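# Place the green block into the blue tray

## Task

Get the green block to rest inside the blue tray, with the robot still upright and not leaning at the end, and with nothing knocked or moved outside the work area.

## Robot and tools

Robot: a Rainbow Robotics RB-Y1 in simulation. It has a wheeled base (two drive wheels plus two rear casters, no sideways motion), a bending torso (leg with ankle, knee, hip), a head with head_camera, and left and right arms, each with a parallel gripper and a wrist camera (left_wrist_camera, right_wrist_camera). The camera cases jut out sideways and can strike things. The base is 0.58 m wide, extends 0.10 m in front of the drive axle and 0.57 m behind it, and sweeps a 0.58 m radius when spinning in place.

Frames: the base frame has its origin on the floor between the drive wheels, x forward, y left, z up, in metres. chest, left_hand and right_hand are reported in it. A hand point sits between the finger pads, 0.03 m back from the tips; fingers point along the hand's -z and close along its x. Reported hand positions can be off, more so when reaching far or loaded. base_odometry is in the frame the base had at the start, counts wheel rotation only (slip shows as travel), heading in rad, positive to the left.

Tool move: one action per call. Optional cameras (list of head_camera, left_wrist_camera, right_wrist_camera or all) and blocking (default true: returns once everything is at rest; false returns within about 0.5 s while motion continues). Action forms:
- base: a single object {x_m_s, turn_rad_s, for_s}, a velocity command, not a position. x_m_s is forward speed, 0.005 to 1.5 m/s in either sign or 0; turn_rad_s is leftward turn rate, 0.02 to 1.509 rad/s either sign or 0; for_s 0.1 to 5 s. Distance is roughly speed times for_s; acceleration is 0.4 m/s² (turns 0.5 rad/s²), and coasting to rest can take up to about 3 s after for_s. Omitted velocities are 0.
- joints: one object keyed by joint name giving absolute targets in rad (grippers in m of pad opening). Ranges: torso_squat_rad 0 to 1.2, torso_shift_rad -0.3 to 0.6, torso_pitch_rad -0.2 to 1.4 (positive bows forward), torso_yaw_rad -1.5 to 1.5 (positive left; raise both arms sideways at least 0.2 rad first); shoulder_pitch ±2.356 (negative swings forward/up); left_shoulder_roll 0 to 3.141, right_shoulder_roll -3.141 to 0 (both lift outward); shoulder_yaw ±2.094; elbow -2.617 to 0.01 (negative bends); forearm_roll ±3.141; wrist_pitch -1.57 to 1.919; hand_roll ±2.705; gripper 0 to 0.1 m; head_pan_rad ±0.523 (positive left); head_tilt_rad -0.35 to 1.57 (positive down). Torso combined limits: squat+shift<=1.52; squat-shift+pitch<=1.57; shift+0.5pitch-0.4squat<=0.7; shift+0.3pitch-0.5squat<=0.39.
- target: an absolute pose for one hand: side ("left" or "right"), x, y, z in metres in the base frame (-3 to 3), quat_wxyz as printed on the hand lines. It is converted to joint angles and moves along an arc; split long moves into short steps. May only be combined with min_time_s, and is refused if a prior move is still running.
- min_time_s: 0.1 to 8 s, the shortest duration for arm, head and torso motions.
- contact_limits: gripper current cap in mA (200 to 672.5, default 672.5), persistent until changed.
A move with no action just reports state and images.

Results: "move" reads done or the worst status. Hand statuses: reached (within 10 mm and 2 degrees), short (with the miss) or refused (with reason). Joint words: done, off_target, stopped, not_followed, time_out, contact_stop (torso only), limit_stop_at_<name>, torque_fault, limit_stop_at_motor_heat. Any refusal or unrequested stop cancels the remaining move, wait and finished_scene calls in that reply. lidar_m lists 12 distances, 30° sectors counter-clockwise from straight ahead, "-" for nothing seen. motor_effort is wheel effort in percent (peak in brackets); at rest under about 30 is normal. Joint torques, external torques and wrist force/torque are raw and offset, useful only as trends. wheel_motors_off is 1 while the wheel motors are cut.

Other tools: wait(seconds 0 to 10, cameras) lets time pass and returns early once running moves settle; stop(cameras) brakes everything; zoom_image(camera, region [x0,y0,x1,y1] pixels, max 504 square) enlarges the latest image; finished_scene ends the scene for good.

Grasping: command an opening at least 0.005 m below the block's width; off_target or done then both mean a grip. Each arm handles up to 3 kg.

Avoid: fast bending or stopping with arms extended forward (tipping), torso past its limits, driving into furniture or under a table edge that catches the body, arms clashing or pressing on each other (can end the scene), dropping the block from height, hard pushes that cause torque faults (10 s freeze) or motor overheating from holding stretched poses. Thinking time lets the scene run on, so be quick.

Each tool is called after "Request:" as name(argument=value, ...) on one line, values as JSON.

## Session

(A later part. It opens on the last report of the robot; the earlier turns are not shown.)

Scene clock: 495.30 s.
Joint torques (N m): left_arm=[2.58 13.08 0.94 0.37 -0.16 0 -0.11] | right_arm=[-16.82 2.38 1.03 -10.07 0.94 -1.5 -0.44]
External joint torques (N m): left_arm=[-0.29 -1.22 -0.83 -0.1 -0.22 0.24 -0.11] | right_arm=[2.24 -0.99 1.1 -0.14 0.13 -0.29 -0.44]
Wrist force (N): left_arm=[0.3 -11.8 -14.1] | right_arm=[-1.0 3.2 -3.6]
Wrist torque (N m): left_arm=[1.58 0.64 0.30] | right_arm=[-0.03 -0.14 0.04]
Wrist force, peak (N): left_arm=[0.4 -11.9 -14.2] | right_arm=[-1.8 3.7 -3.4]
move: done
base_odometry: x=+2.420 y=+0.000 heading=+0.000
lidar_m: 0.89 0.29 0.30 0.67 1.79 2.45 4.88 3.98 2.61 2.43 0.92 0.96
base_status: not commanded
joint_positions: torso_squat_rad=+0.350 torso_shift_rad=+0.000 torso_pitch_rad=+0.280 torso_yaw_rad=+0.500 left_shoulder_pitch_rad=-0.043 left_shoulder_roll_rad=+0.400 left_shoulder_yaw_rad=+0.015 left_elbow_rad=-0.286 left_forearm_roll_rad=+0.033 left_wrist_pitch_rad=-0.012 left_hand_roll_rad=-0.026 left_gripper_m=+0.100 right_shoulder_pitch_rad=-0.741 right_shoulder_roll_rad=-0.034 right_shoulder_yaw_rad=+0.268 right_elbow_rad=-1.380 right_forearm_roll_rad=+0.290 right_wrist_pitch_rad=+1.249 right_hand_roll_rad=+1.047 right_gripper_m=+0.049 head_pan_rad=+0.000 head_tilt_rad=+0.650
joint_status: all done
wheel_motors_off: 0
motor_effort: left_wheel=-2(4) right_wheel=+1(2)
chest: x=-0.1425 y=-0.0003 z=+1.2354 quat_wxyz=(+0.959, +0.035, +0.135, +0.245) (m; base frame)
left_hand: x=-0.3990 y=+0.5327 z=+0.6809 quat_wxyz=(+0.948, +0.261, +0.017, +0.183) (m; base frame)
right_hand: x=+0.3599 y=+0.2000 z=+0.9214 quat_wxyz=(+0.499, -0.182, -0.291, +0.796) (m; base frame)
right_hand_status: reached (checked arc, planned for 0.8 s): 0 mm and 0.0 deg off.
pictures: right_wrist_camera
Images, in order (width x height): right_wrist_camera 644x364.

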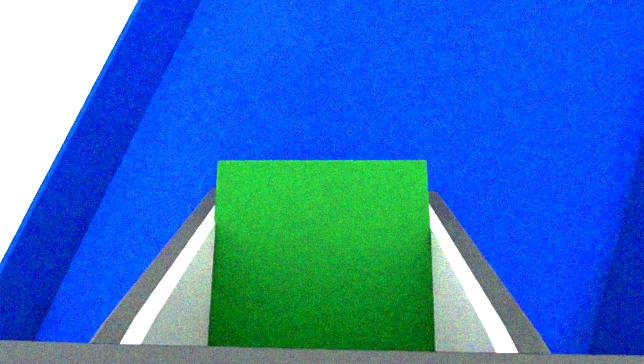

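Request:
move(target={"side": "right", "x": 0.36, "y": 0.2, "z": 0.9185, "quat_wxyz": [0.4993, -0.1823, -0.2905, 0.7956]}, min_time_s=0.5, cameras=[])

Scene clock: 499.73 s.
Joint torques (N m): left_arm=[2.29 13.26 1.56 0.08 -0.03 -0.03 0.05] | right_arm=[-16.92 2.38 1.08 -10 1 -1.49 -0.39]
External joint torques (N m): left_arm=[-0.59 -1.03 -0.21 -0.4 -0.1 0.21 0.05] | right_arm=[2.14 -1 1.15 -0.06 0.19 -0.29 -0.38]
Wrist force (N): left_arm=[0.0 -12.0 -13.7] | right_arm=[-0.6 3.2 -3.8]
Wrist torque (N m): left_arm=[1.61 0.60 0.29] | right_arm=[-0.02 -0.11 0.01]
Wrist force, peak (N): left_arm=[0.4 -12.1 -14.3] | right_arm=[-1.9 3.3 -3.8]
move: done
base_odometry: x=+2.420 y=+0.000 heading=+0.000
lidar_m: 0.88 0.30 0.29 0.66 1.79 2.45 4.87 3.98 2.62 2.43 0.93 0.96
base_status: not commanded
joint_positions: torso_squat_rad=+0.350 torso_shift_rad=+0.000 torso_pitch_rad=+0.280 torso_yaw_rad=+0.500 left_shoulder_pitch_rad=-0.043 left_shoulder_roll_rad=+0.400 left_shoulder_yaw_rad=+0.015 left_elbow_rad=-0.286 left_forearm_roll_rad=+0.033 left_wrist_pitch_rad=-0.012 left_hand_roll_rad=-0.026 left_gripper_m=+0.100 right_shoulder_pitch_rad=-0.740 right_shoulder_roll_rad=-0.034 right_shoulder_yaw_rad=+0.268 right_elbow_rad=-1.371 right_forearm_roll_rad=+0.291 right_wrist_pitch_rad=+1.240 right_hand_roll_rad=+1.044 right_gripper_m=+0.049 head_pan_rad=+0.000 head_tilt_rad=+0.650
joint_status: all done
wheel_motors_off: 0
motor_effort: left_wheel=+0(4) right_wheel=+0(2)
chest: x=-0.1425 y=-0.0003 z=+1.2354 quat_wxyz=(+0.959, +0.035, +0.135, +0.245) (m; base frame)
left_hand: x=-0.3990 y=+0.5327 z=+0.6809 quat_wxyz=(+0.948, +0.261, +0.017, +0.183) (m; base frame)
right_hand: x=+0.3600 y=+0.2001 z=+0.9188 quat_wxyz=(+0.499, -0.182, -0.291, +0.796) (m; base frame)
right_hand_status: reached (checked arc, planned for 0.5 s): 0 mm and 0.0 deg off.
pictures: none
No camera images: "cameras" was empty.

Request:
move(target={"side": "right", "x": 0.36, "y": 0.2, "z": 0.916, "quat_wxyz": [0.4993, -0.1823, -0.2905, 0.7956]}, min_time_s=0.5, cameras=[])

Scene clock: 504.83 s.
Joint torques (N m): left_arm=[2.8 13.35 1.38 0.24 -0.06 -0.16 -0.08] | right_arm=[-16.01 2.43 1.01 -9.31 0.73 -1.42 -0.38]
External joint torques (N m): left_arm=[-0.07 -0.95 -0.4 -0.23 -0.13 0.08 -0.09] | right_arm=[3.03 -0.96 1.08 0.64 -0.08 -0.22 -0.37]
Wrist force (N): left_arm=[0.5 -11.7 -13.9] | right_arm=[-1.2 2.2 -0.4]
Wrist torque (N m): left_arm=[1.58 0.66 0.29] | right_arm=[0.00 -0.08 0.05]
Wrist force, peak (N): left_arm=[0.1 -12.2 -14.1] | right_arm=[-1.4 3.5 -4.2]
move: done
base_odometry: x=+2.420 y=+0.000 heading=+0.000
lidar_m: 0.88 0.29 0.30 0.66 1.79 2.45 4.88 3.97 2.61 2.43 0.93 0.96
base_status: not commanded
joint_positions: torso_squat_rad=+0.350 torso_shift_rad=+0.000 torso_pitch_rad=+0.280 torso_yaw_rad=+0.500 left_shoulder_pitch_rad=-0.043 left_shoulder_roll_rad=+0.400 left_shoulder_yaw_rad=+0.015 left_elbow_rad=-0.286 left_forearm_roll_rad=+0.033 left_wrist_pitch_rad=-0.012 left_hand_roll_rad=-0.026 left_gripper_m=+0.100 right_shoulder_pitch_rad=-0.738 right_shoulder_roll_rad=-0.034 right_shoulder_yaw_rad=+0.269 right_elbow_rad=-1.364 right_forearm_roll_rad=+0.292 right_wrist_pitch_rad=+1.232 right_hand_roll_rad=+1.041 right_gripper_m=+0.049 head_pan_rad=+0.000 head_tilt_rad=+0.650
joint_status: all done
wheel_motors_off: 0
motor_effort: left_wheel=+1(3) right_wheel=+1(1)
chest: x=-0.1425 y=-0.0003 z=+1.2354 quat_wxyz=(+0.959, +0.035, +0.135, +0.245) (m; base frame)
left_hand: x=-0.3990 y=+0.5327 z=+0.6809 quat_wxyz=(+0.948, +0.261, +0.017, +0.183) (m; base frame)
right_hand: x=+0.3601 y=+0.2002 z=+0.9165 quat_wxyz=(+0.499, -0.182, -0.291, +0.795) (m; base frame)
right_hand_status: reached (checked arc, planned for 0.5 s): 1 mm and 0.1 deg off.
pictures: none
No camera images: "cameras" was empty.

Request:
move(joints={"right_gripper_m": 0.085}, cameras=["right_wrist_camera"])

Request:
move(target={"side": "right", "x": 0.302, "y": 0.172, "z": 0.993, "quat_wxyz": [0.4993, -0.1823, -0.2905, 0.7956]}, min_time_s=1.2, cameras=["head_camera", "right_wrist_camera"])

Scene clock: 511.90 s.
Joint torques (N m): left_arm=[3.08 13.14 1.21 0.38 0 -0.16 -0.12] | right_arm=[-16.33 2.58 0.72 -9.62 0.66 -1.38 -0.4]
External joint torques (N m): left_arm=[0.2 -1.16 -0.56 -0.09 -0.07 0.09 -0.12] | right_arm=[2.71 -0.81 0.8 0.33 -0.15 -0.18 -0.4]
Wrist force (N): left_arm=[0.1 -12.0 -14.1] | right_arm=[-1.0 2.5 -2.9]
Wrist torque (N m): left_arm=[1.61 0.62 0.28] | right_arm=[0.00 -0.18 0.01]
Wrist force, peak (N): left_arm=[0.1 -12.4 -14.1] | right_arm=[-1.3 3.0 -2.9]
move: done
base_odometry: x=+2.420 y=+0.000 heading=+0.000
lidar_m: 0.88 0.29 0.30 0.66 1.79 2.45 4.87 3.97 2.63 2.44 0.93 0.96
base_status: not commanded
joint_positions: torso_squat_rad=+0.350 torso_shift_rad=+0.000 torso_pitch_rad=+0.280 torso_yaw_rad=+0.500 left_shoulder_pitch_rad=-0.043 left_shoulder_roll_rad=+0.400 left_shoulder_yaw_rad=+0.015 left_elbow_rad=-0.286 left_forearm_roll_rad=+0.033 left_wrist_pitch_rad=-0.012 left_hand_roll_rad=-0.026 left_gripper_m=+0.100 right_shoulder_pitch_rad=-0.738 right_shoulder_roll_rad=-0.034 right_shoulder_yaw_rad=+0.269 right_elbow_rad=-1.364 right_forearm_roll_rad=+0.292 right_wrist_pitch_rad=+1.232 right_hand_roll_rad=+1.041 right_gripper_m=+0.085 head_pan_rad=+0.000 head_tilt_rad=+0.650
joint_status: all done
wheel_motors_off: 0
motor_effort: left_wheel=+0(3) right_wheel=+1(1)
chest: x=-0.1425 y=-0.0003 z=+1.2354 quat_wxyz=(+0.959, +0.035, +0.135, +0.245) (m; base frame)
left_hand: x=-0.3990 y=+0.5327 z=+0.6809 quat_wxyz=(+0.948, +0.261, +0.017, +0.183) (m; base frame)
right_hand: x=+0.3601 y=+0.2002 z=+0.9164 quat_wxyz=(+0.499, -0.182, -0.291, +0.795) (m; base frame)
pictures: right_wrist_camera
Images, in order (width x height): right_wrist_camera 644x364.

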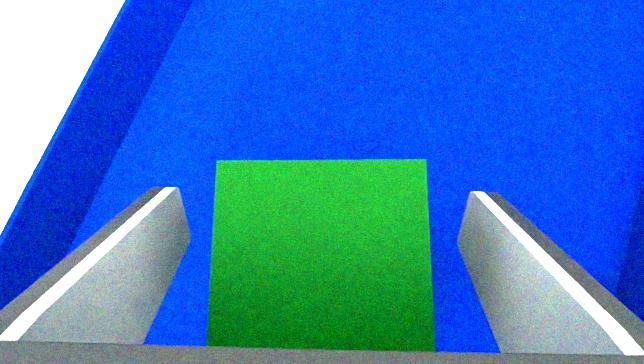

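Scene clock: 513.43 s.
Joint torques (N m): left_arm=[2.24 12.85 1.27 0.6 0.01 -0.05 0.1] | right_arm=[-13.82 5.36 0.72 -10.07 0.7 -1.41 -0.05]
External joint torques (N m): left_arm=[-0.64 -1.45 -0.5 0.13 -0.06 0.19 0.09] | right_arm=[2.19 0.57 0.47 -1.19 -0.04 -0.16 -0.04]
Wrist force (N): left_arm=[-0.1 -12.1 -14.0] | right_arm=[-1.5 2.3 -3.1]
Wrist torque (N m): left_arm=[1.62 0.59 0.29] | right_arm=[0.00 -0.21 -0.07]
Wrist force, peak (N): left_arm=[0.4 -12.1 -14.2] | right_arm=[-1.0 2.9 -3.4]
move: done
base_odometry: x=+2.420 y=+0.000 heading=+0.000
lidar_m: 0.89 0.29 0.30 0.66 1.79 2.45 4.88 3.97 2.62 2.43 0.92 0.97
base_status: not commanded
joint_positions: torso_squat_rad=+0.350 torso_shift_rad=+0.000 torso_pitch_rad=+0.280 torso_yaw_rad=+0.500 left_shoulder_pitch_rad=-0.043 left_shoulder_roll_rad=+0.400 left_shoulder_yaw_rad=+0.015 left_elbow_rad=-0.286 left_forearm_roll_rad=+0.033 left_wrist_pitch_rad=-0.012 left_hand_roll_rad=-0.026 left_gripper_m=+0.100 right_shoulder_pitch_rad=-0.623 right_shoulder_roll_rad=-0.007 right_shoulder_yaw_rad=+0.351 right_elbow_rad=-1.839 right_forearm_roll_rad=+0.342 right_wrist_pitch_rad=+1.606 right_hand_roll_rad=+1.119 right_gripper_m=+0.085 head_pan_rad=+0.000 head_tilt_rad=+0.650
joint_status: all done
wheel_motors_off: 0
motor_effort: left_wheel=+0(4) right_wheel=+0(2)
chest: x=-0.1425 y=-0.0003 z=+1.2354 quat_wxyz=(+0.959, +0.035, +0.135, +0.245) (m; base frame)
left_hand: x=-0.3989 y=+0.5327 z=+0.6809 quat_wxyz=(+0.948, +0.261, +0.017, +0.183) (m; base frame)
right_hand: x=+0.3022 y=+0.1720 z=+0.9931 quat_wxyz=(+0.499, -0.182, -0.291, +0.796) (m; base frame)
right_hand_status: reached (checked arc, planned for 1.2 s): 0 mm and 0.0 deg off.
pictures: head_camera, right_wrist_camera
Images, in order (width x height): head_camera 896x504, right_wrist_camera 644x364.

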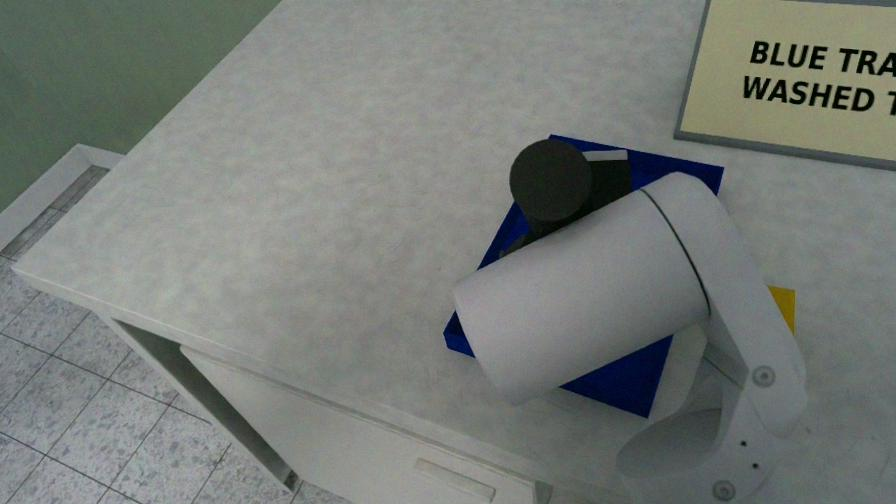

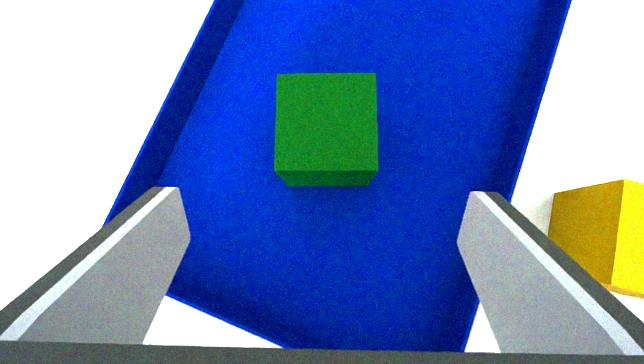

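Request:
move(joints={"torso_pitch_rad": 0.0}, cameras=["head_camera", "right_wrist_camera"])

Scene clock: 525.33 s.
Joint torques (N m): left_arm=[-4.9 10.4 0.96 -2.01 -0.01 -0.58 0.02] | right_arm=[-15.9 1.77 -1.7 -9.11 0.93 -1.58 -0.08]
External joint torques (N m): left_arm=[-0.55 -0.86 -0.39 0.22 -0.07 0.16 0.03] | right_arm=[1.98 0.82 0.5 -1.01 -0.12 -0.16 -0.07]
Wrist force (N): left_arm=[-1.4 -11.2 -13.8] | right_arm=[0.0 3.0 -1.2]
Wrist torque (N m): left_arm=[1.55 0.52 0.29] | right_arm=[0.02 -0.08 -0.03]
Wrist force, peak (N): left_arm=[0.0 -12.1 -14.4] | right_arm=[-0.1 4.1 -1.9]
move: done
base_odometry: x=+2.420 y=+0.000 heading=+0.000
lidar_m: 0.88 0.29 0.30 0.67 1.79 2.45 4.88 3.98 2.61 2.43 0.92 0.95
base_status: not commanded
joint_positions: torso_squat_rad=+0.350 torso_shift_rad=+0.000 torso_pitch_rad=+0.000 torso_yaw_rad=+0.500 left_shoulder_pitch_rad=-0.044 left_shoulder_roll_rad=+0.400 left_shoulder_yaw_rad=+0.015 left_elbow_rad=-0.286 left_forearm_roll_rad=+0.033 left_wrist_pitch_rad=-0.012 left_hand_roll_rad=-0.026 left_gripper_m=+0.100 right_shoulder_pitch_rad=-0.623 right_shoulder_roll_rad=-0.007 right_shoulder_yaw_rad=+0.351 right_elbow_rad=-1.839 right_forearm_roll_rad=+0.342 right_wrist_pitch_rad=+1.606 right_hand_roll_rad=+1.119 right_gripper_m=+0.085 head_pan_rad=+0.000 head_tilt_rad=+0.650
joint_status: all done
wheel_motors_off: 0
motor_effort: left_wheel=-2(5) right_wheel=+0(2)
chest: x=-0.2280 y=-0.0003 z=+1.2475 quat_wxyz=(+0.969, +0.000, +0.000, +0.247) (m; base frame)
left_hand: x=-0.3210 y=+0.5327 z=+0.6436 quat_wxyz=(+0.941, +0.232, -0.115, +0.218) (m; base frame)
right_hand: x=+0.2663 y=+0.1719 z=+1.1375 quat_wxyz=(+0.454, -0.292, -0.357, +0.762) (m; base frame)
pictures: head_camera, right_wrist_camera
Images, in order (width x height): head_camera 896x504, right_wrist_camera 644x364.

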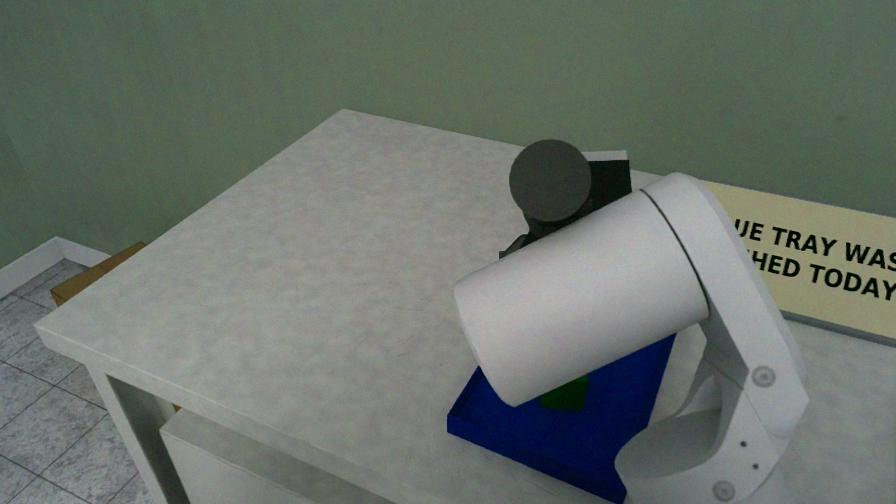

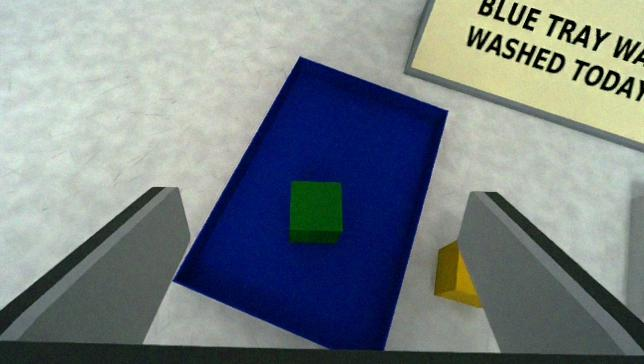

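The green block is upright in the blue tray, the hand has pulled clear, and the robot is standing upright.

Request:
finished_scene(scene=1)

The scene is finished: the task was done.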